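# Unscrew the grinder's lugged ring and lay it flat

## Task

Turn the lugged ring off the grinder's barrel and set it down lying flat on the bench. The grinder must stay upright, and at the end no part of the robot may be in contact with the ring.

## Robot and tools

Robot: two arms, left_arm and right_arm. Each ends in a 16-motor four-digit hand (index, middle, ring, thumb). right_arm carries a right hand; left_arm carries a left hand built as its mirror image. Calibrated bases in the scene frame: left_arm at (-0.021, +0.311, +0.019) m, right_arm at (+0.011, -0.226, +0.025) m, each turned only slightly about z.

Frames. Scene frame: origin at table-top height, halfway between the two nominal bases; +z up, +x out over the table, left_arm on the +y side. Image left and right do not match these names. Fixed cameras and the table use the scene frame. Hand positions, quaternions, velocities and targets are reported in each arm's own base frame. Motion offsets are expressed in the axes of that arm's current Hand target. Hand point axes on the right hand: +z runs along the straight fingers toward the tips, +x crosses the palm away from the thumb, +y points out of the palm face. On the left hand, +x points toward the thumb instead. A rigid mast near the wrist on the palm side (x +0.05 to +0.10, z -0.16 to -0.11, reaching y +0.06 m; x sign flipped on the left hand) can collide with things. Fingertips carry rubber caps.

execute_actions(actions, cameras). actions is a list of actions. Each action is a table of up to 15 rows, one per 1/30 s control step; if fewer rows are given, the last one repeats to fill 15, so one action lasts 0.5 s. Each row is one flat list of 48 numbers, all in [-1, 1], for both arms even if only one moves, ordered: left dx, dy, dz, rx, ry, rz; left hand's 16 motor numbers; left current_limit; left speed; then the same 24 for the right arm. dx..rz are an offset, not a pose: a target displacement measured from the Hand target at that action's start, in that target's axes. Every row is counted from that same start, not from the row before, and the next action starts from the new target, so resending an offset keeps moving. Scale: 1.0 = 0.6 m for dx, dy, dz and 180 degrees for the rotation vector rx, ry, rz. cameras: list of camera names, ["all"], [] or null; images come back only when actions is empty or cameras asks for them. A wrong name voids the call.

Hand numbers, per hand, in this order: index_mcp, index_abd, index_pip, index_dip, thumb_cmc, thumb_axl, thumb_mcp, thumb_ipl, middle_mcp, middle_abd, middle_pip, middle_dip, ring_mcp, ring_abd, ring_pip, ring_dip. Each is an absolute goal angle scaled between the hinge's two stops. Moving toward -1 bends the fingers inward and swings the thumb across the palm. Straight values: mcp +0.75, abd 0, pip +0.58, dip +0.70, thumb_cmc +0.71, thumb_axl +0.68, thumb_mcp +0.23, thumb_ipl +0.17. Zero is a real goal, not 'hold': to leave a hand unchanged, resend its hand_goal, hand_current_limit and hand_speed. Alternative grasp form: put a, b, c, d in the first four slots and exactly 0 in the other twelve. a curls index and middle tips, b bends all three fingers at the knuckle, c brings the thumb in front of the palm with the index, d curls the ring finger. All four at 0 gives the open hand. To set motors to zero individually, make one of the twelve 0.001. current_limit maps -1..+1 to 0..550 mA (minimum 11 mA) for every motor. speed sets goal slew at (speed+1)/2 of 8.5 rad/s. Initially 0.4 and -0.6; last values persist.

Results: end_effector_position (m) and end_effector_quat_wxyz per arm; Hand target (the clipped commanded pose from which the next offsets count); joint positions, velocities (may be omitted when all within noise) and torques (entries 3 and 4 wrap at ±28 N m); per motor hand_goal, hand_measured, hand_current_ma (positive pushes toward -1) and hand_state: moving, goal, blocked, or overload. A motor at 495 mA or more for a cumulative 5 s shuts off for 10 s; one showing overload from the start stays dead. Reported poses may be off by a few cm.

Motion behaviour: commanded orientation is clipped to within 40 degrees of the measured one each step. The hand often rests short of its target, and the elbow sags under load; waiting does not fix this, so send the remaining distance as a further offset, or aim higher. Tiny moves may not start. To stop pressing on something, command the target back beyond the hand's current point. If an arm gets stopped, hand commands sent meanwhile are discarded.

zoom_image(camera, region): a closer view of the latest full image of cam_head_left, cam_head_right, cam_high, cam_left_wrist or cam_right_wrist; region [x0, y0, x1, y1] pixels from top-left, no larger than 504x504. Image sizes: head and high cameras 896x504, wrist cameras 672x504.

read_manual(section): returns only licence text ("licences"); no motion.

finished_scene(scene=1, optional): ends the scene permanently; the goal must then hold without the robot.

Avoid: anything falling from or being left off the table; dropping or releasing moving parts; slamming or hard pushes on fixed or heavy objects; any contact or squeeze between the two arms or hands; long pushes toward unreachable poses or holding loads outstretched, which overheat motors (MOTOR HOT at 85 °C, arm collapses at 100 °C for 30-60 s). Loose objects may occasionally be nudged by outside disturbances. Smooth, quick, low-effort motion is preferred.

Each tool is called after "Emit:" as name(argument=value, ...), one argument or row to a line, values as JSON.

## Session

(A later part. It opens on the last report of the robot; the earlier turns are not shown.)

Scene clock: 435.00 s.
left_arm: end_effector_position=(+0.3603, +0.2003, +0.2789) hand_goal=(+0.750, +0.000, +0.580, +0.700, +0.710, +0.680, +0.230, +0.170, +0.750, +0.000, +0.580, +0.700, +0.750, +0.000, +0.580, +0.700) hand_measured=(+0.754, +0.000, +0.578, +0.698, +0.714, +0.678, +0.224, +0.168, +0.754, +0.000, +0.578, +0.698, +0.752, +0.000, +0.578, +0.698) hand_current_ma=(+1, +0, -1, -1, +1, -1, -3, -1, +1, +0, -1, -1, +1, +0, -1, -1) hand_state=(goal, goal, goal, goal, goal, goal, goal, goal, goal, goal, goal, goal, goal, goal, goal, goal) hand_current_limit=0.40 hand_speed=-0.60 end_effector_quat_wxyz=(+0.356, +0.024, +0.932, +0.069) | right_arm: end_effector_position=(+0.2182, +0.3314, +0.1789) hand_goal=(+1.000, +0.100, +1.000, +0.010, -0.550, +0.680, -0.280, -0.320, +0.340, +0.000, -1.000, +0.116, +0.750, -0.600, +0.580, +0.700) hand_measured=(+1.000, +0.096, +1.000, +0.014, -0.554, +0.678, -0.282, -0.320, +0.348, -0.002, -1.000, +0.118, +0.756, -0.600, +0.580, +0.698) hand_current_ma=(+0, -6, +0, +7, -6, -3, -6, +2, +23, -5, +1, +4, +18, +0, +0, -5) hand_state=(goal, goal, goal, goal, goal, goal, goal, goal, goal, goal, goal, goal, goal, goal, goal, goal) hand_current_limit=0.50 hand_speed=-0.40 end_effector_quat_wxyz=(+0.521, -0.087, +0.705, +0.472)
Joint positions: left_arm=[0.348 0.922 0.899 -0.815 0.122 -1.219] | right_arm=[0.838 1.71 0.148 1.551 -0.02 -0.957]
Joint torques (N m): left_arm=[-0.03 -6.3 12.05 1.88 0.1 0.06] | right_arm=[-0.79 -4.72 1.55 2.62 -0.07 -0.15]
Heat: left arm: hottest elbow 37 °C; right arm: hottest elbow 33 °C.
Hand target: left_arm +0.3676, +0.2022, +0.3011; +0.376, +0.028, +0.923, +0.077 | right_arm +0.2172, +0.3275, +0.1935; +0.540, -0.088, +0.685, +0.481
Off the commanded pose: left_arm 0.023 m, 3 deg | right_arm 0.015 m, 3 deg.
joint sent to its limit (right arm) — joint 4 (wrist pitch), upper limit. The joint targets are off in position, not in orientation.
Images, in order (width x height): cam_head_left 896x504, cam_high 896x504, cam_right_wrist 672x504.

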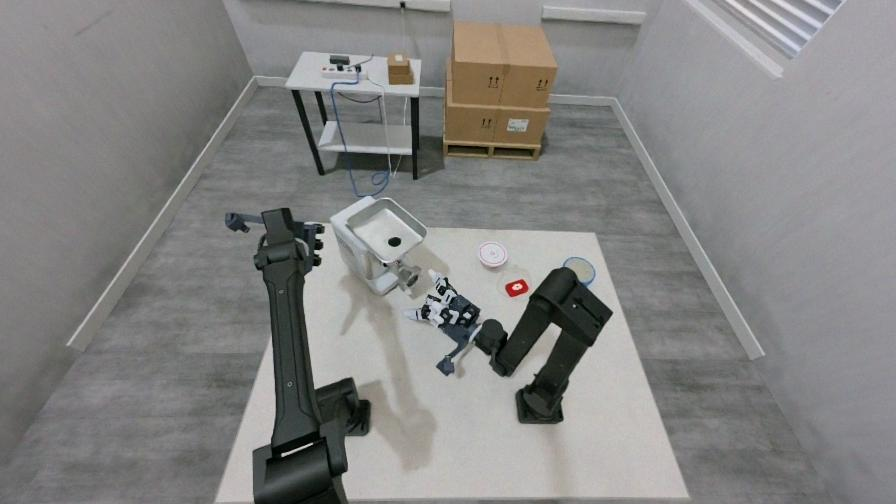

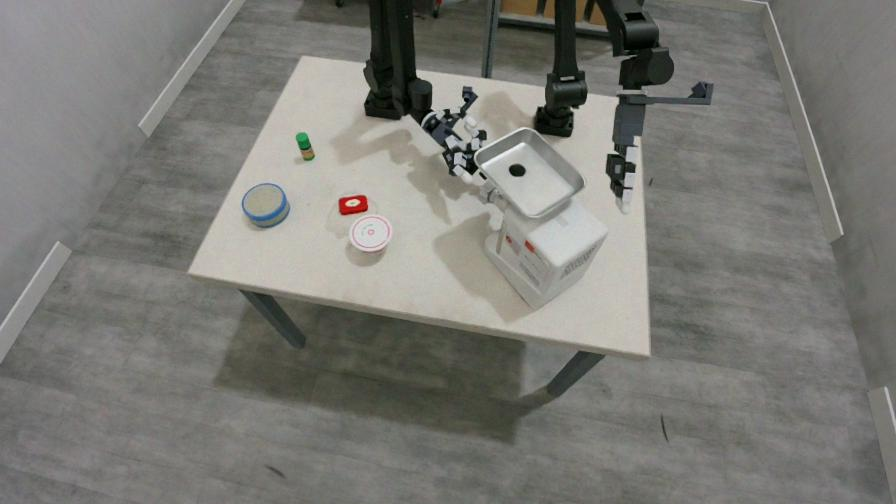

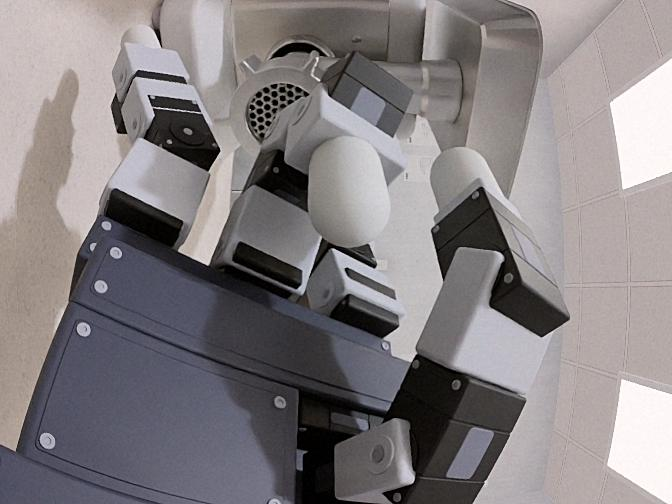

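Emit:
execute_actions(
  actions=[
    [[0,0,0,0,0,0,0,0,0,0,0,0,0,0,0,0,0,0,0,0,0,0,0.4,-0.6,-0.087,0.0117,-0.0563,0.0404,0.0753,0.0413,0.75,0,0.58,0.7,-0.55,0.68,-0.28,-0.32,1,0,1,1,0.75,0,0.58,0.7,0.4,-0.5]],
    [[0,0,0,0,0,0,0,0,0,0,0,0,0,0,0,0,0,0,0,0,0,0,0.4,-0.6,-0.0695,0.0133,-0.0767,0.0404,0.0753,0.0413,0.75,0,0.58,0.7,-0.55,0.68,-0.28,-0.32,1,0,1,1,0.75,0,0.58,0.7,0.4,-0.5]],
    [[0,0,0,0,0,0,0,0,0,0,0,0,0,0,0,0,0,0,0,0,0,0,0.4,-0.6,-0.0478,0.0103,-0.0922,0.0404,0.0753,0.0413,0.75,0,0.58,0.7,-0.55,0.68,-0.28,-0.32,1,0,1,1,0.75,0,0.58,0.7,0.4,-0.5]],
  ],
  cameras=["all"],
)

Scene clock: 443.83 s.
left_arm: end_effector_position=(+0.3603, +0.2003, +0.2789) hand_goal=(+0.750, +0.000, +0.580, +0.700, +0.710, +0.680, +0.230, +0.170, +0.750, +0.000, +0.580, +0.700, +0.750, +0.000, +0.580, +0.700) hand_measured=(+0.754, +0.000, +0.578, +0.698, +0.714, +0.678, +0.224, +0.168, +0.754, +0.000, +0.578, +0.698, +0.752, +0.000, +0.578, +0.698) hand_current_ma=(+1, +0, -1, -1, +1, -1, -3, -1, +1, +0, -1, -1, +1, +0, -1, -1) hand_state=(goal, goal, goal, goal, goal, goal, goal, goal, goal, goal, goal, goal, goal, goal, goal, goal) hand_current_limit=0.40 hand_speed=-0.60 end_effector_quat_wxyz=(+0.356, +0.024, +0.932, +0.069) | right_arm: end_effector_position=(+0.1920, +0.1982, +0.2899) hand_goal=(+0.750, +0.000, +0.580, +0.700, -0.550, +0.680, -0.280, -0.320, +1.000, +0.000, +1.000, +1.000, +0.750, +0.000, +0.580, +0.700) hand_measured=(+0.764, -0.002, +0.586, +0.698, -0.554, +0.678, -0.282, -0.320, +1.000, -0.002, +0.998, +0.998, +0.758, -0.006, +0.580, +0.698) hand_current_ma=(+39, -2, +11, -5, -7, -3, -6, +2, +0, -5, -4, -5, +22, -12, +1, -5) hand_state=(goal, goal, goal, goal, goal, goal, goal, goal, goal, goal, goal, goal, goal, goal, goal, goal) hand_current_limit=0.40 hand_speed=-0.50 end_effector_quat_wxyz=(+0.170, +0.027, +0.894, +0.413)
Joint positions: left_arm=[0.348 0.922 0.899 -0.815 0.122 -1.219] | right_arm=[0.166 0.403 0.515 -1.049 -0.728 -1.095]
Joint torques (N m): left_arm=[-1.03 -5.48 12.14 1.76 0.1 0.06] | right_arm=[-0.79 3.84 13.83 0.59 -0.56 -0.22]
Heat: left arm: hottest elbow 37 °C; right arm: hottest elbow 33 °C.
Hand target: left_arm +0.3676, +0.2022, +0.3011; +0.376, +0.028, +0.923, +0.077 | right_arm +0.2002, +0.1993, +0.3297; +0.177, -0.016, +0.908, +0.379
Off the commanded pose: left_arm 0.023 m, 3 deg | right_arm 0.041 m, 7 deg.

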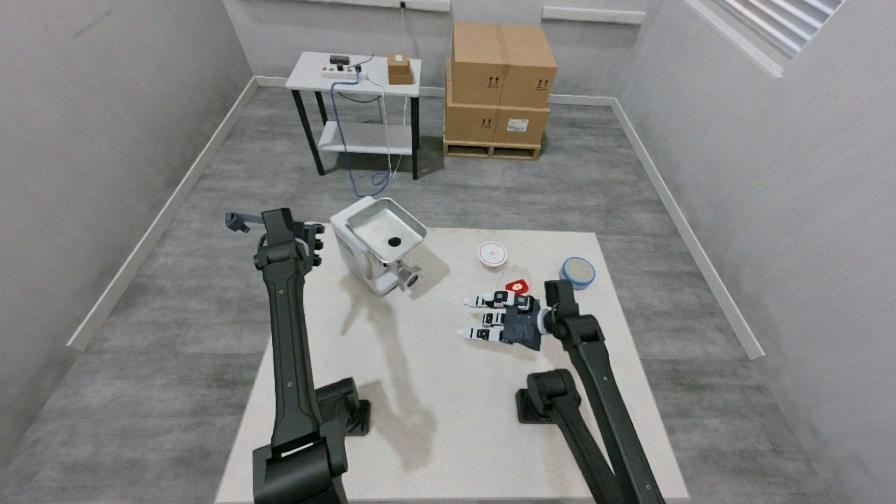

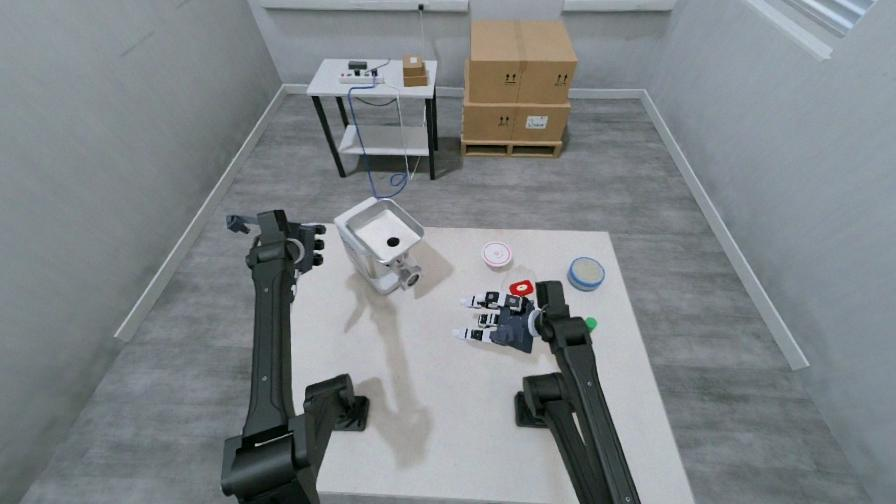

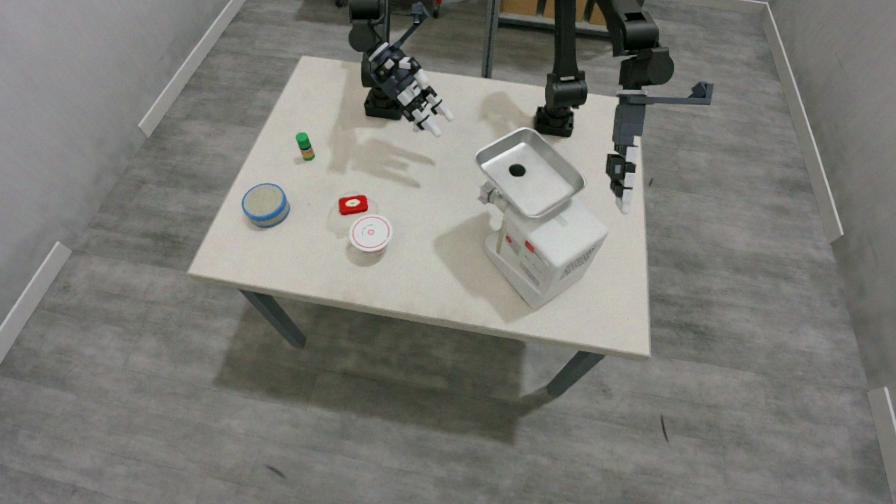

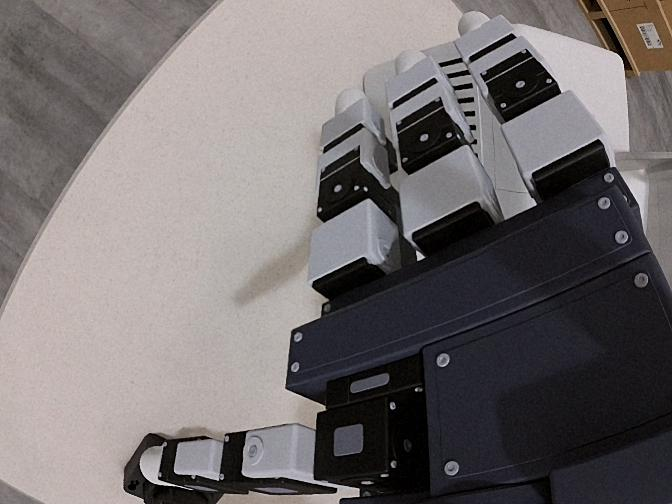

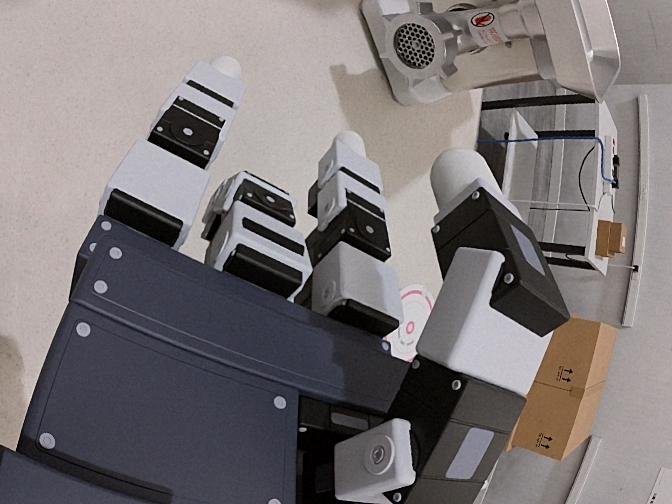

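Emit:
zoom_image(
  camera="cam_right_wrist",
  region=[350, 0, 500, 110],
)

Emit:
zoom_image(
  camera="cam_right_wrist",
  region=[350, 0, 650, 160],
)

Scaled by 3.360 from the camera's 672x504 image, which has a finer 960x720 frame.

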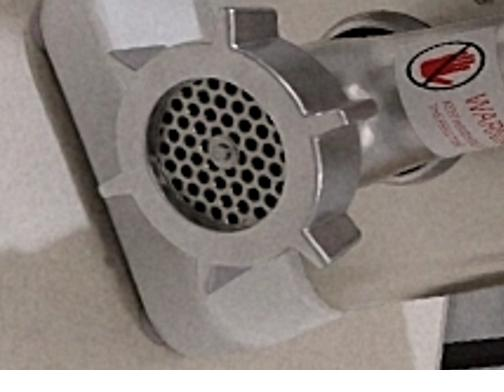

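Scaled by 1.680 from the camera's 672x504 image, which has a finer 960x720 frame.

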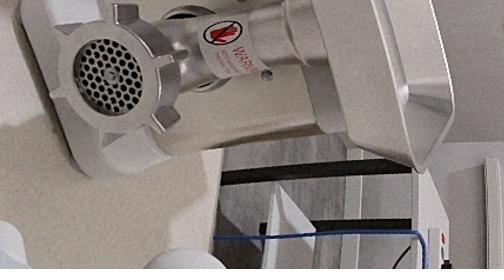

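Emit:
execute_actions(
  actions=[
    [[0,0,0,0,0,0,0,0,0,0,0,0,0,0,0,0,0,0,0,0,0,0,0.4,-0.6,-0.0233,-0.0123,0.0808,-0.071,-0.0483,0.0551,1,0.35,1,0.01,-0.55,0.68,-0.28,-0.32,0.34,0,-1,0.116,1,-0.35,1,0.01,0.6,-0.5]],
    [[0,0,0,0,0,0,0,0,0,0,0,0,0,0,0,0,0,0,0,0,0,0,0.4,-0.6,-0.0145,-0.027,0.0793,-0.071,-0.0483,0.0551,1,0.35,1,0.01,-0.55,0.68,-0.28,-0.32,0.34,0,-1,0.116,1,-0.35,1,0.01,0.6,-0.5]],
    [[0,0,0,0,0,0,0,0,0,0,0,0,0,0,0,0,0,0,0,0,0,0,0.4,-0.6,-0.009,-0.042,0.0733,-0.071,-0.0483,0.0551,1,0.35,1,0.01,-0.55,0.68,-0.28,-0.32,0.34,0,-1,0.116,1,-0.35,1,0.01,0.6,-0.5]],
  ],
  cameras=["cam_right_wrist", "cam_head_left", "cam_high"],
)

Emit:
zoom_image(
  camera="cam_right_wrist",
  region=[140, 20, 400, 220],
)

Emit:
zoom_image(
  camera="cam_head_left",
  region=[390, 240, 450, 300],
)

Scene clock: 478.83 s.
left_arm: end_effector_position=(+0.3603, +0.2003, +0.2789) hand_goal=(+0.750, +0.000, +0.580, +0.700, +0.710, +0.680, +0.230, +0.170, +0.750, +0.000, +0.580, +0.700, +0.750, +0.000, +0.580, +0.700) hand_measured=(+0.754, +0.000, +0.578, +0.698, +0.714, +0.678, +0.224, +0.168, +0.754, +0.000, +0.578, +0.698, +0.752, +0.000, +0.578, +0.698) hand_current_ma=(+1, +0, -1, -1, +1, -1, -3, -1, +1, +0, -1, -1, +1, +0, -1, -1) hand_state=(goal, goal, goal, goal, goal, goal, goal, goal, goal, goal, goal, goal, goal, goal, goal, goal) hand_current_limit=0.40 hand_speed=-0.60 end_effector_quat_wxyz=(+0.356, +0.024, +0.932, +0.069) | right_arm: end_effector_position=(+0.2875, +0.2761, +0.2254) hand_goal=(+1.000, +0.350, +1.000, +0.010, -0.550, +0.680, -0.280, -0.320, +0.340, +0.000, -1.000, +0.116, +1.000, -0.350, +1.000, +0.010) hand_measured=(+1.000, +0.346, +0.998, +0.014, -0.552, +0.678, -0.282, -0.320, +0.354, -0.002, -0.998, +0.118, +1.000, -0.348, +0.998, +0.014) hand_current_ma=(+0, -8, -2, +7, -4, -3, -6, +2, +39, -5, +2, +4, +0, +5, -2, +7) hand_state=(goal, goal, goal, goal, goal, goal, goal, goal, goal, goal, goal, goal, goal, goal, goal, goal) hand_current_limit=0.60 hand_speed=-0.50 end_effector_quat_wxyz=(+0.234, +0.247, +0.700, +0.629)
Joint positions: left_arm=[0.348 0.922 0.899 -0.815 0.122 -1.219] | right_arm=[0.772 1.297 0.151 1.045 -0.103 -0.028]
Joint torques (N m): left_arm=[-0.5 -5.07 12.1 1.73 0.13 0.13] | right_arm=[1.2 -1.2 4.62 2.66 0.17 0.09]
Heat: left arm: hottest elbow 37 °C; right arm: hottest elbow 41 °C.
Hand target: left_arm +0.3676, +0.2022, +0.3011; +0.376, +0.028, +0.923, +0.077 | right_arm +0.2882, +0.2802, +0.2342; +0.256, +0.239, +0.648, +0.676
Off the commanded pose: left_arm 0.023 m, 3 deg | right_arm 0.010 m, 8 deg.
Images, in order (width x height): cam_head_left 896x504, cam_high 896x504, cam_right_wrist 672x504.

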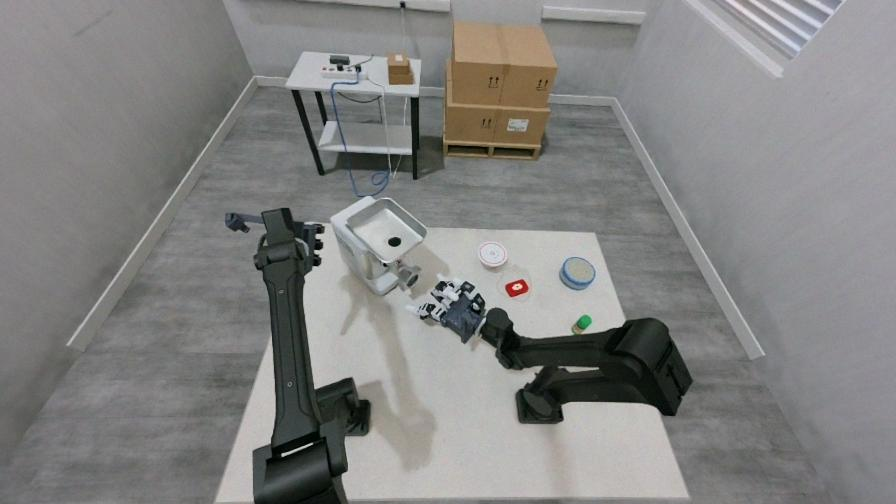

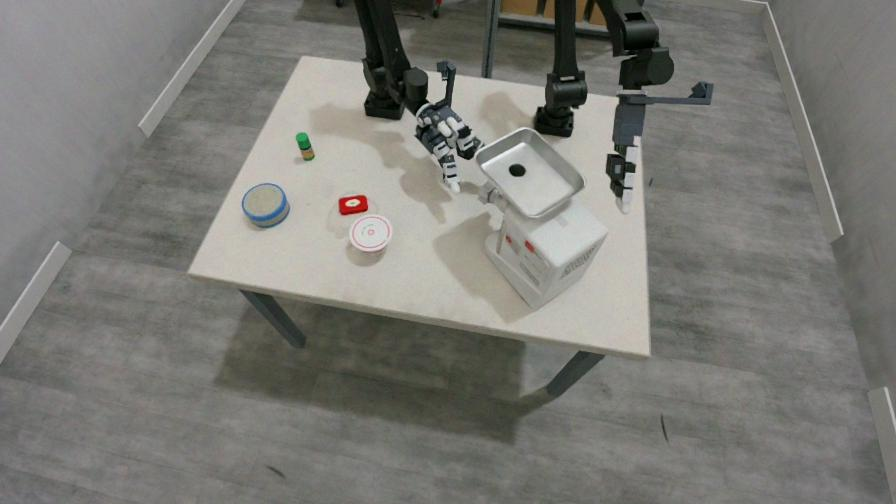

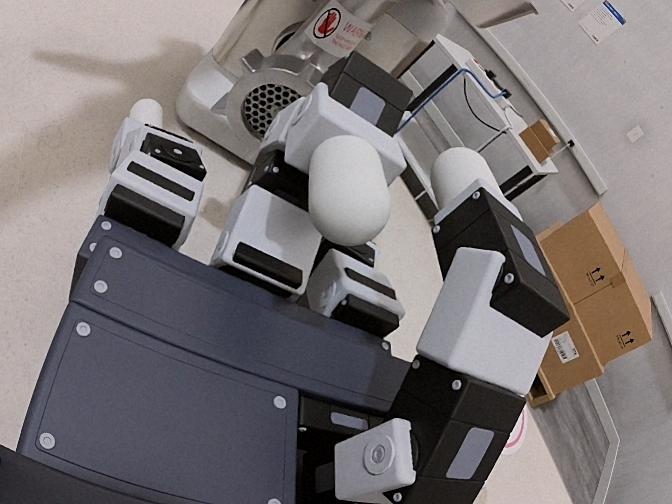

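Scaled by 1.938 from the camera's 672x504 image, which has a finer 960x720 frame.

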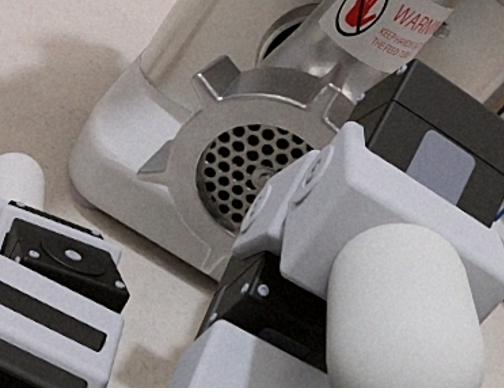

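Scaled by 8.400.

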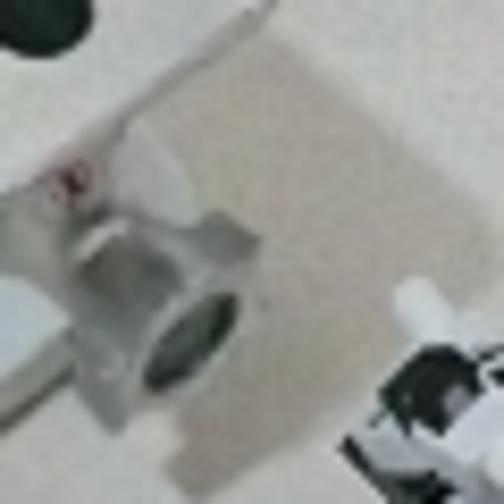

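Emit:
execute_actions(
  actions=[
    [[0,0,0,0,0,0,0,0,0,0,0,0,0,0,0,0,0,0,0,0,0,0,0.4,-0.6,0,0,0.02,-0.015,0,0,1,0.35,1,0.01,-0.55,0.68,-0.28,-0.32,0.34,0,-1,0.116,1,-0.35,1,0.01,0.6,-0.5]],
    [[0,0,0,0,0,0,0,0,0,0,0,0,0,0,0,0,0,0,0,0,0,0,0.4,-0.6,0,-0.004,0.02,0,0,0,1,0.35,1,0.01,-0.55,0.68,-0.28,-0.32,0.34,0,-1,0.116,1,-0.35,1,0.01,0.6,-0.5]],
  ],
  cameras=["cam_right_wrist", "cam_head_left"],
)

Emit:
zoom_image(
  camera="cam_right_wrist",
  region=[140, 20, 400, 220],
)

Emit:
zoom_image(
  camera="cam_head_left",
  region=[390, 240, 450, 300],
)

Scene clock: 482.73 s.
left_arm: end_effector_position=(+0.3603, +0.2003, +0.2789) hand_goal=(+0.750, +0.000, +0.580, +0.700, +0.710, +0.680, +0.230, +0.170, +0.750, +0.000, +0.580, +0.700, +0.750, +0.000, +0.580, +0.700) hand_measured=(+0.754, +0.000, +0.578, +0.698, +0.714, +0.678, +0.224, +0.168, +0.754, +0.000, +0.578, +0.698, +0.752, +0.000, +0.578, +0.698) hand_current_ma=(+1, +0, -1, -1, +1, -1, -3, -1, +1, +0, -1, -1, +1, +0, -1, -1) hand_state=(goal, goal, goal, goal, goal, goal, goal, goal, goal, goal, goal, goal, goal, goal, goal, goal) hand_current_limit=0.40 hand_speed=-0.60 end_effector_quat_wxyz=(+0.356, +0.024, +0.932, +0.069) | right_arm: end_effector_position=(+0.3021, +0.2917, +0.2168) hand_goal=(+1.000, +0.350, +1.000, +0.010, -0.550, +0.680, -0.280, -0.320, +0.340, +0.000, -1.000, +0.116, +1.000, -0.350, +1.000, +0.010) hand_measured=(+1.000, +0.346, +1.000, +0.014, -0.552, +0.678, -0.282, -0.320, +0.352, -0.002, -1.000, +0.118, +1.000, -0.348, +0.998, +0.014) hand_current_ma=(+0, -7, -1, +7, -3, -3, -6, +2, +34, -5, +1, +4, +0, +5, -2, +7) hand_state=(goal, goal, goal, goal, goal, goal, goal, goal, goal, goal, goal, goal, goal, goal, goal, goal) hand_current_limit=0.60 hand_speed=-0.50 end_effector_quat_wxyz=(+0.258, +0.240, +0.654, +0.669)
Joint positions: left_arm=[0.348 0.922 0.899 -0.815 0.122 -1.219] | right_arm=[0.798 1.651 0.222 1.459 -0.053 -0.015]
Joint torques (N m): left_arm=[-0.26 -6.12 11.96 1.8 0.1 0.04] | right_arm=[1.08 -3.37 4.82 2.62 0.18 0.08]
Heat: left arm: hottest elbow 37 °C; right arm: hottest elbow 41 °C.
Hand target: left_arm +0.3676, +0.2022, +0.3011; +0.376, +0.028, +0.923, +0.077 | right_arm +0.3041, +0.2984, +0.2335; +0.261, +0.233, +0.632, +0.691
Off the commanded pose: left_arm 0.023 m, 3 deg | right_arm 0.018 m, 4 deg.
Images, in order (width x height): cam_head_left 896x504, cam_right_wrist 672x504.

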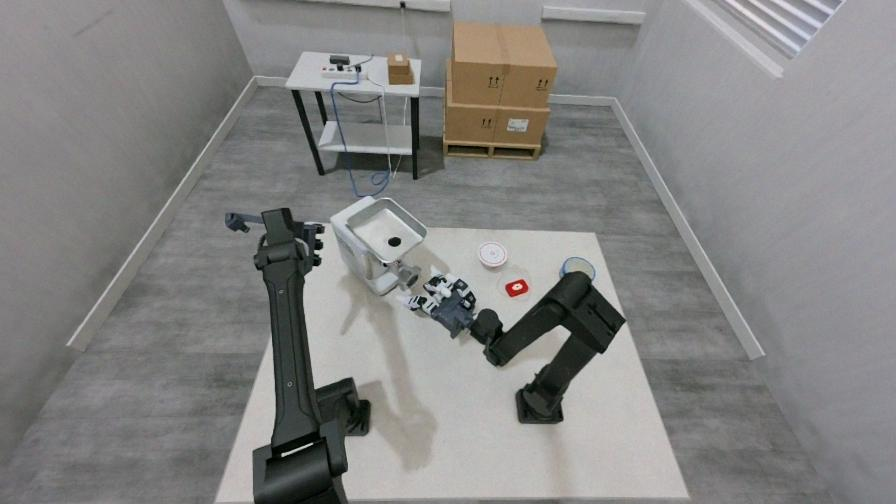

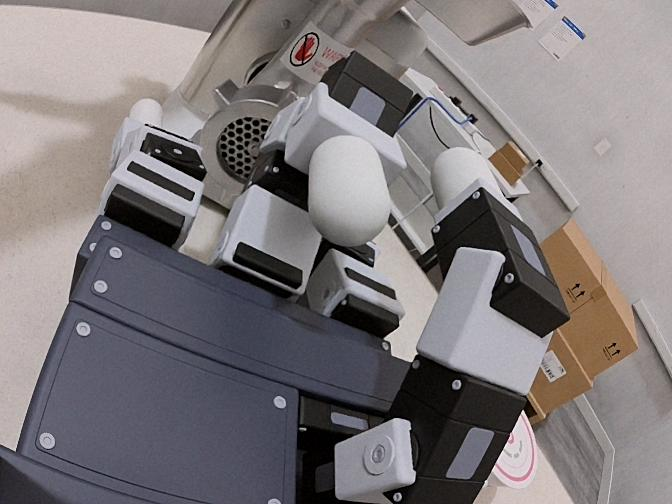

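Scaled by 1.938 from the camera's 672x504 image, which has a finer 960x720 frame.

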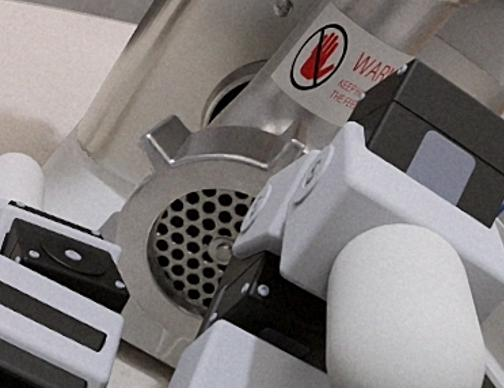

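Scaled by 8.400.

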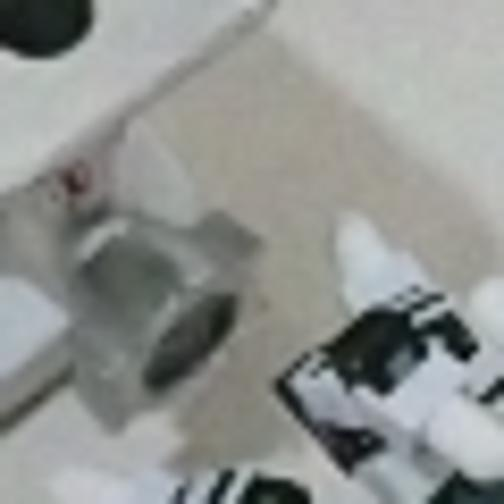

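Emit:
execute_actions(
  actions=[
    [[0,0,0,0,0,0,0,0,0,0,0,0,0,0,0,0,0,0,0,0,0,0,0.4,-0.6,0.0067,0,0.02,0,0,0,1,0.35,1,0.01,-0.55,0.68,-0.28,-0.32,0.34,0,-1,0.116,1,-0.35,1,0.01,0.6,-0.5]],
    [[0,0,0,0,0,0,0,0,0,0,0,0,0,0,0,0,0,0,0,0,0,0,0.4,-0.6,0,0,0.02,0,0,0,1,0.35,1,0.01,-0.55,0.68,-0.28,-0.32,0.34,0,-1,0.116,1,-0.35,1,0.01,0.6,-0.5]],
    [[0,0,0,0,0,0,0,0,0,0,0,0,0,0,0,0,0,0,0,0,0,0,0.4,-0.6,0,0,0.02,0,0,0,1,0.35,1,0.01,-0.55,0.68,-0.28,-0.32,0.34,0,-1,0.116,1,-0.35,1,0.01,0.6,-0.5]],
  ],
  cameras=["cam_right_wrist", "cam_head_left", "cam_high"],
)

Emit:
zoom_image(
  camera="cam_right_wrist",
  region=[140, 20, 400, 220],
)

Emit:
zoom_image(
  camera="cam_head_left",
  region=[390, 240, 450, 300],
)

Emit:
zoom_image(
  camera="cam_high",
  region=[460, 170, 510, 220],
)

Scene clock: 489.03 s.
left_arm: end_effector_position=(+0.3603, +0.2003, +0.2789) hand_goal=(+0.750, +0.000, +0.580, +0.700, +0.710, +0.680, +0.230, +0.170, +0.750, +0.000, +0.580, +0.700, +0.750, +0.000, +0.580, +0.700) hand_measured=(+0.754, +0.000, +0.578, +0.698, +0.714, +0.678, +0.224, +0.168, +0.754, +0.000, +0.578, +0.698, +0.752, +0.000, +0.578, +0.698) hand_current_ma=(+1, +0, -1, -1, +1, -1, -3, -1, +1, +0, -1, -1, +1, +0, -1, -1) hand_state=(goal, goal, goal, goal, goal, goal, goal, goal, goal, goal, goal, goal, goal, goal, goal, goal) hand_current_limit=0.40 hand_speed=-0.60 end_effector_quat_wxyz=(+0.356, +0.024, +0.932, +0.069) | right_arm: end_effector_position=(+0.3195, +0.3185, +0.2269) hand_goal=(+1.000, +0.350, +1.000, +0.010, -0.550, +0.680, -0.280, -0.320, +0.340, +0.000, -1.000, +0.116, +1.000, -0.350, +1.000, +0.010) hand_measured=(+1.000, +0.346, +1.000, +0.014, -0.552, +0.678, -0.282, -0.320, +0.352, -0.002, -1.000, +0.118, +1.000, -0.348, +1.000, +0.014) hand_current_ma=(+0, -6, -1, +7, -3, -3, -6, +2, +34, -5, +1, +4, +0, +5, -2, +7) hand_state=(goal, goal, goal, goal, goal, goal, goal, goal, goal, goal, goal, goal, goal, goal, goal, goal) hand_current_limit=0.60 hand_speed=-0.50 end_effector_quat_wxyz=(+0.262, +0.235, +0.643, +0.680)
Joint positions: left_arm=[0.348 0.922 0.899 -0.815 0.122 -1.219] | right_arm=[0.82 1.674 0.314 1.422 -0.033 -0.015]
Joint torques (N m): left_arm=[-1.08 -6.59 11.97 1.92 0.08 0.02] | right_arm=[0.97 -4.13 5.56 1.37 0.17 0.06]
Heat: left arm: hottest elbow 37 °C; right arm: hottest elbow 39 °C.
Hand target: left_arm +0.3676, +0.2022, +0.3011; +0.376, +0.028, +0.923, +0.077 | right_arm +0.3245, +0.3281, +0.2368; +0.261, +0.233, +0.632, +0.691
Off the commanded pose: left_arm 0.023 m, 3 deg | right_arm 0.015 m, 2 deg.
Images, in order (width x height): cam_head_left 896x504, cam_high 896x504, cam_right_wrist 672x504.

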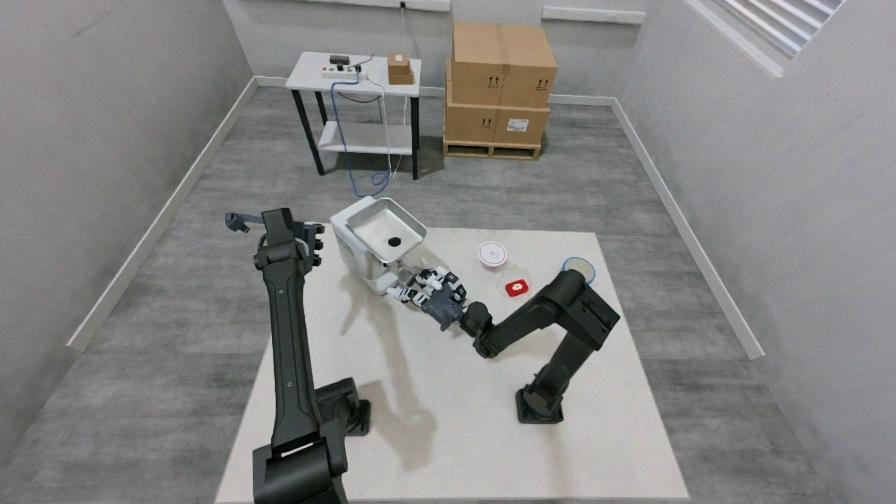

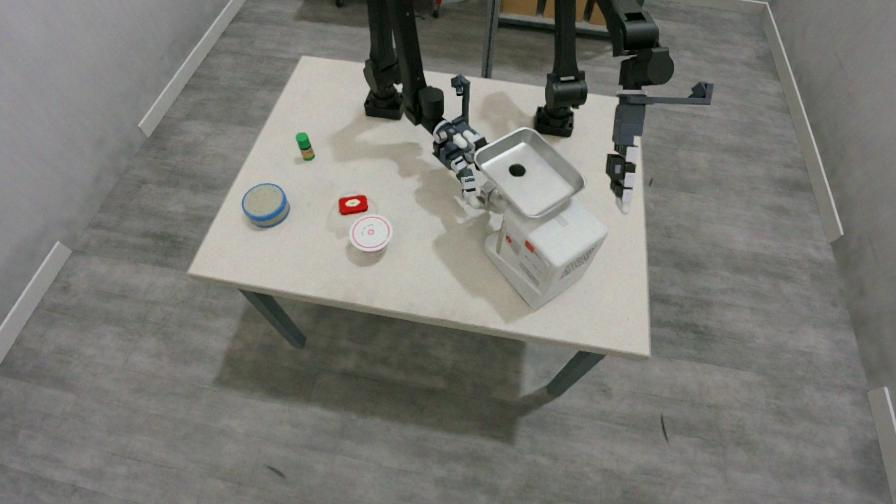

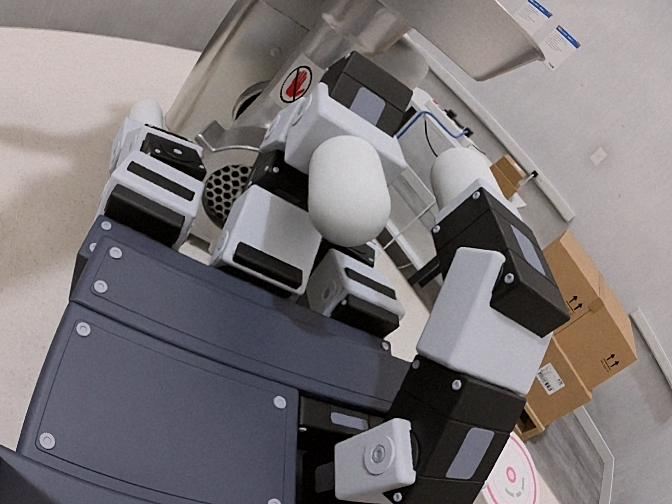

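Scaled by 1.938 from the camera's 672x504 image, which has a finer 960x720 frame.

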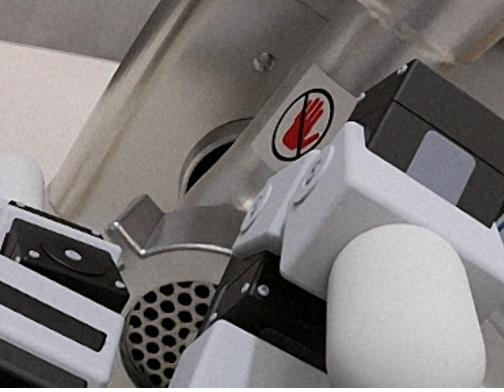

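Scaled by 8.400.

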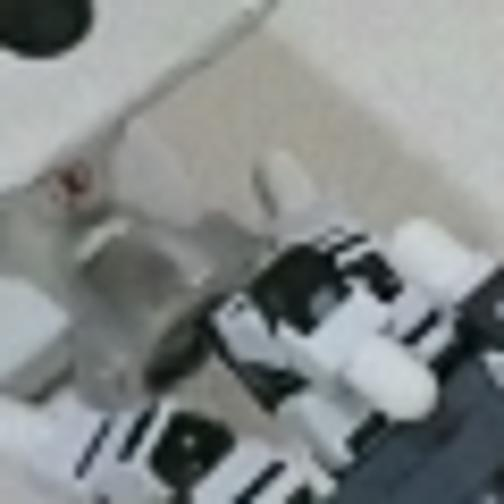

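Scaled by 10.080.

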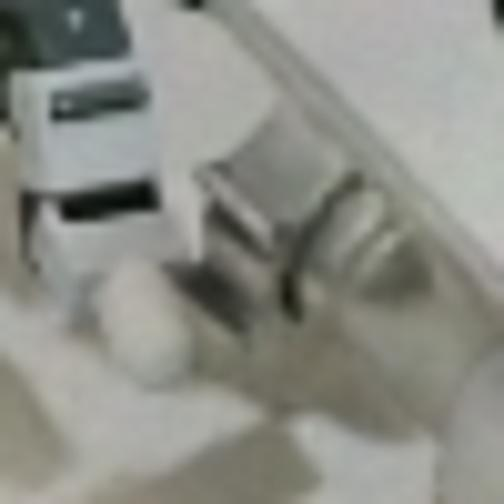

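Emit:
execute_actions(
  actions=[
    [[0,0,0,0,0,0,0,0,0,0,0,0,0,0,0,0,0,0,0,0,0,0,0.4,-0.6,0,-0.012,0.012,0.015,0,0,1,0.35,1,0.01,-0.55,0.68,-0.28,-0.32,0.34,0,-1,0.116,1,-0.35,1,0.01,0.6,-0.5]],
    [[0,0,0,0,0,0,0,0,0,0,0,0,0,0,0,0,0,0,0,0,0,0,0.4,-0.6,0,0,0.003,0,0,0,1,0.25,1,0.01,-0.55,0.68,-0.28,-0.32,0.34,0,-1,0.116,1,-0.25,1,0.01,0.74,-0.5]],
    [[0,0,0,0,0,0,0,0,0,0,0,0,0,0,0,0,0,0,0,0,0,0,0.4,-0.6,0,0,0,0,0,0,1,0.1,1,0.01,-0.55,0.68,-0.28,-0.32,0.34,0,-1,0.116,1,-0.1,1,0.01,0.74,-0.5]],
  ],
  cameras=["cam_right_wrist", "cam_head_left", "cam_high"],
)

Emit:
zoom_image(
  camera="cam_right_wrist",
  region=[140, 20, 400, 220],
)

Emit:
zoom_image(
  camera="cam_high",
  region=[460, 170, 510, 220],
)

Scene clock: 493.03 s.
left_arm: end_effector_position=(+0.3603, +0.2003, +0.2789) hand_goal=(+0.750, +0.000, +0.580, +0.700, +0.710, +0.680, +0.230, +0.170, +0.750, +0.000, +0.580, +0.700, +0.750, +0.000, +0.580, +0.700) hand_measured=(+0.754, +0.000, +0.578, +0.698, +0.714, +0.678, +0.224, +0.168, +0.754, +0.000, +0.578, +0.698, +0.752, +0.000, +0.578, +0.698) hand_current_ma=(+1, +0, -1, -1, +1, -1, -3, -1, +1, +0, -1, -1, +1, +0, -1, -1) hand_state=(goal, goal, goal, goal, goal, goal, goal, goal, goal, goal, goal, goal, goal, goal, goal, goal) hand_current_limit=0.40 hand_speed=-0.60 end_effector_quat_wxyz=(+0.356, +0.024, +0.932, +0.069) | right_arm: end_effector_position=(+0.3282, +0.3243, +0.2112) hand_goal=(+1.000, +0.100, +1.000, +0.010, -0.550, +0.680, -0.280, -0.320, +0.340, +0.000, -1.000, +0.116, +1.000, -0.100, +1.000, +0.010) hand_measured=(+1.000, +0.206, +0.998, +0.012, -0.552, +0.678, -0.282, -0.320, +0.352, -0.002, -1.000, +0.118, +1.000, -0.216, +0.998, +0.012) hand_current_ma=(+0, +363, -2, +5, -2, -3, -6, +2, +33, -5, +1, +4, +0, -399, -2, +6) hand_state=(goal, blocked, goal, goal, goal, goal, goal, goal, goal, goal, goal, goal, goal, blocked, goal, goal) hand_current_limit=0.74 hand_speed=-0.50 end_effector_quat_wxyz=(+0.255, +0.246, +0.665, +0.657)
Joint positions: left_arm=[0.348 0.922 0.899 -0.815 0.122 -1.219] | right_arm=[0.815 1.674 0.324 1.344 -0.031 -0.015]
Joint torques (N m): left_arm=[-0.38 -5.77 11.99 1.92 0.13 -0.01] | right_arm=[1.03 -5.71 5.86 1.42 0.16 0.05]
Heat: left arm: hottest elbow 37 °C; right arm: hottest elbow 39 °C.
Hand target: left_arm +0.3676, +0.2022, +0.3011; +0.376, +0.028, +0.923, +0.077 | right_arm +0.3309, +0.3354, +0.2303; +0.256, +0.239, +0.648, +0.676
Off the commanded pose: left_arm 0.023 m, 3 deg | right_arm 0.022 m, 3 deg.
Images, in order (width x height): cam_head_left 896x504, cam_high 896x504, cam_right_wrist 672x504.

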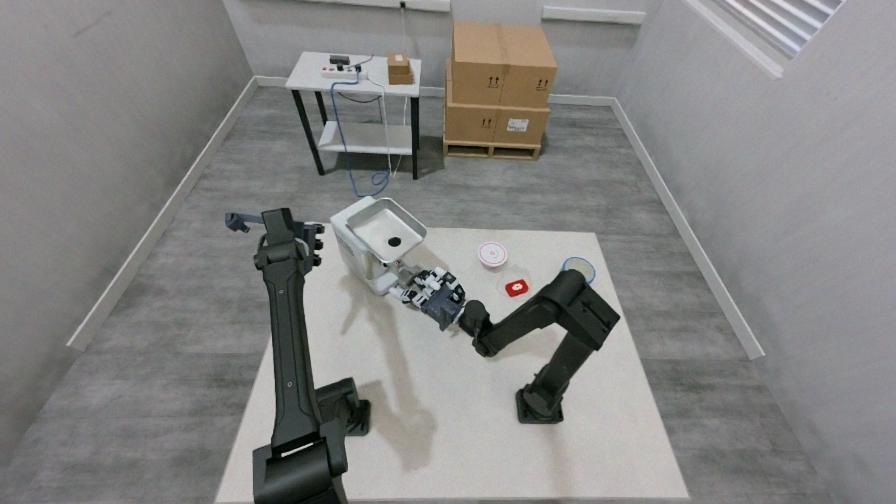

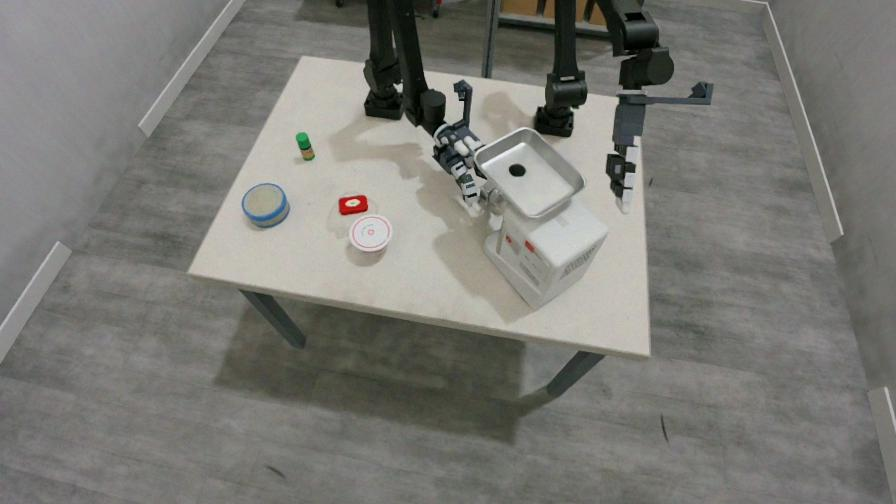

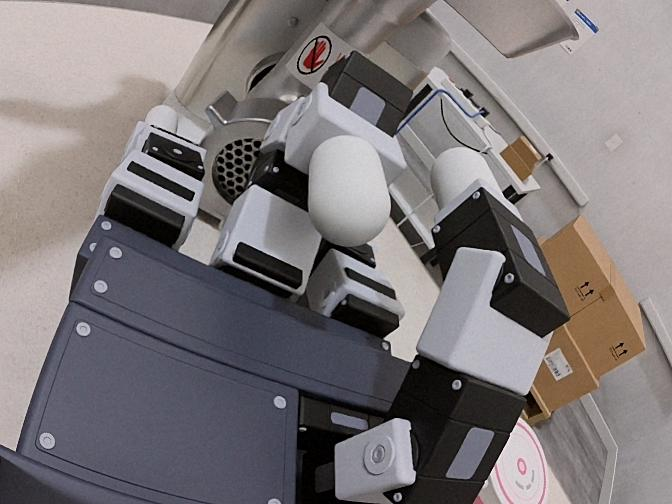

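Scaled by 1.938 from the camera's 672x504 image, which has a finer 960x720 frame.

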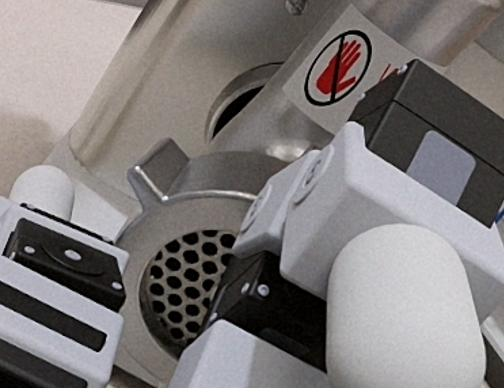

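Scaled by 10.080.

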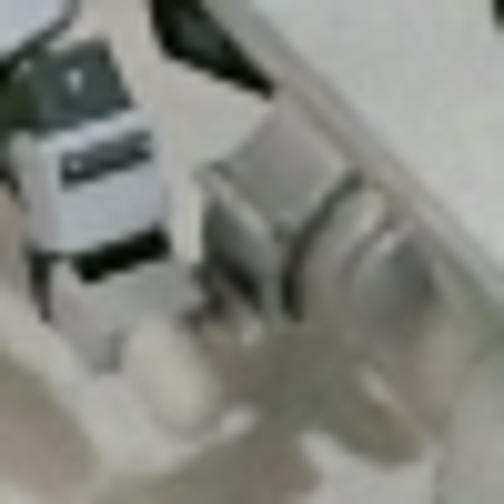

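Emit:
execute_actions(
  actions=[
    [[0,0,0,0,0,0,0,0,0,0,0,0,0,0,0,0,0,0,0,0,0,0,0.4,-0.6,0.0336,0.0132,0,0,0,-0.0556,1,0.08,1,0.01,-0.55,0.68,-0.28,-0.32,0.34,0,-1,0.116,1,-0.08,1,0.01,0.74,-0.5]],
    [[0,0,0,0,0,0,0,0,0,0,0,0,0,0,0,0,0,0,0,0,0,0,0.4,-0.6,0.0336,0.0042,0,0,0,-0.0556,1,0.08,1,0.01,-0.55,0.68,-0.28,-0.32,0.34,0,-1,0.116,1,-0.08,1,0.01,0.74,-0.5]],
  ],
  cameras=["cam_right_wrist", "cam_high"],
)

Emit:
zoom_image(
  camera="cam_right_wrist",
  region=[140, 20, 400, 220],
)

Emit:
zoom_image(
  camera="cam_high",
  region=[460, 170, 510, 220],
)

Scene clock: 497.57 s.
left_arm: end_effector_position=(+0.3603, +0.2003, +0.2789) hand_goal=(+0.750, +0.000, +0.580, +0.700, +0.710, +0.680, +0.230, +0.170, +0.750, +0.000, +0.580, +0.700, +0.750, +0.000, +0.580, +0.700) hand_measured=(+0.754, +0.000, +0.578, +0.698, +0.714, +0.678, +0.224, +0.168, +0.754, +0.000, +0.578, +0.698, +0.752, +0.000, +0.578, +0.698) hand_current_ma=(+1, +0, -1, -1, +1, -1, -3, -1, +1, +0, -1, -1, +1, +0, -1, -1) hand_state=(goal, goal, goal, goal, goal, goal, goal, goal, goal, goal, goal, goal, goal, goal, goal, goal) hand_current_limit=0.40 hand_speed=-0.60 end_effector_quat_wxyz=(+0.356, +0.024, +0.932, +0.069) | right_arm: end_effector_position=(+0.3029, +0.3481, +0.2146) hand_goal=(+1.000, +0.080, +1.000, +0.010, -0.550, +0.680, -0.280, -0.320, +0.340, +0.000, -1.000, +0.116, +1.000, -0.080, +1.000, +0.010) hand_measured=(+1.000, +0.178, +1.000, +0.016, -0.552, +0.678, -0.282, -0.320, +0.352, -0.002, -1.000, +0.118, +0.972, -0.208, +0.984, +0.008) hand_current_ma=(+1, +332, +0, +16, -2, -3, -6, +2, +33, -5, +1, +4, -93, -454, -44, -3) hand_state=(goal, blocked, goal, goal, goal, goal, goal, goal, goal, goal, goal, goal, blocked, blocked, goal, goal) hand_current_limit=0.74 hand_speed=-0.50 end_effector_quat_wxyz=(+0.342, +0.152, +0.697, +0.612)
Joint positions: left_arm=[0.348 0.922 0.899 -0.815 0.122 -1.219] | right_arm=[0.85 1.656 0.324 1.315 0.003 -0.295]
Joint torques (N m): left_arm=[-0.73 -6.07 12.19 1.74 0.13 0.08] | right_arm=[1.03 -5.54 5.91 1.84 0.24 -0.68]
Heat: left arm: hottest elbow 37 °C; right arm: hottest elbow 39 °C.
Hand target: left_arm +0.3676, +0.2022, +0.3011; +0.376, +0.028, +0.923, +0.077 | right_arm +0.3001, +0.3617, +0.2369; +0.369, +0.122, +0.680, +0.621
Off the commanded pose: left_arm 0.023 m, 3 deg | right_arm 0.026 m, 5 deg.
Images, in order (width x height): cam_high 896x504, cam_right_wrist 672x504.

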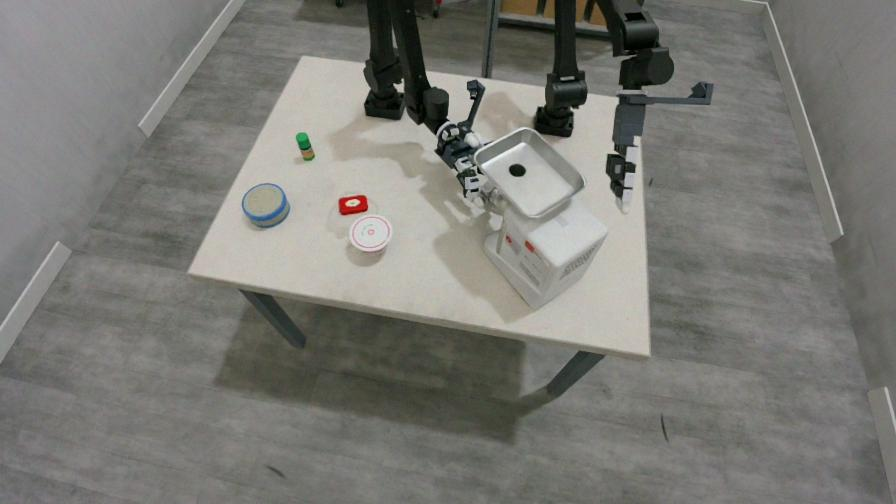

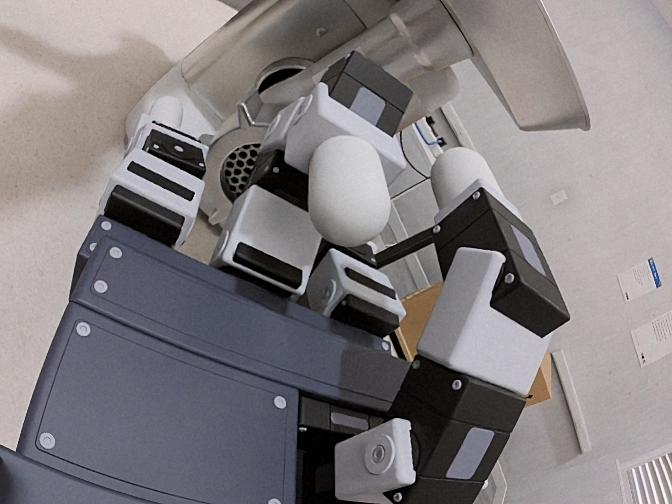

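Scaled by 1.938 from the camera's 672x504 image, which has a finer 960x720 frame.

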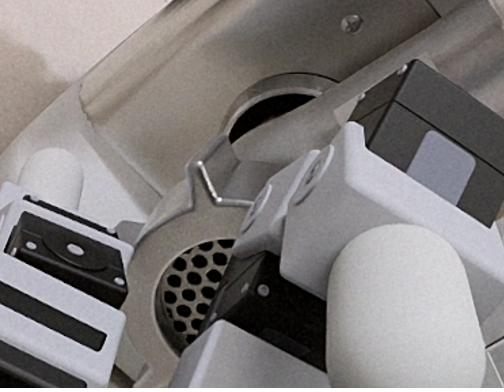

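Scaled by 10.080.

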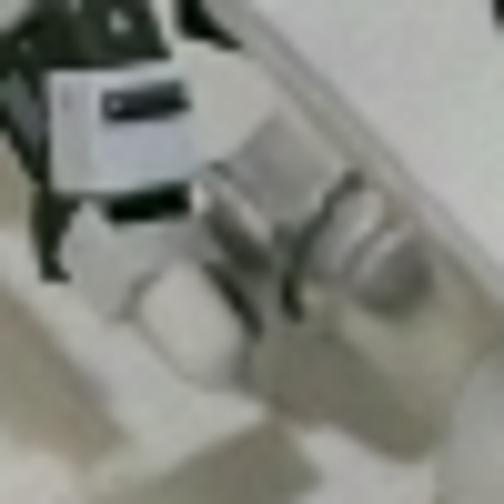

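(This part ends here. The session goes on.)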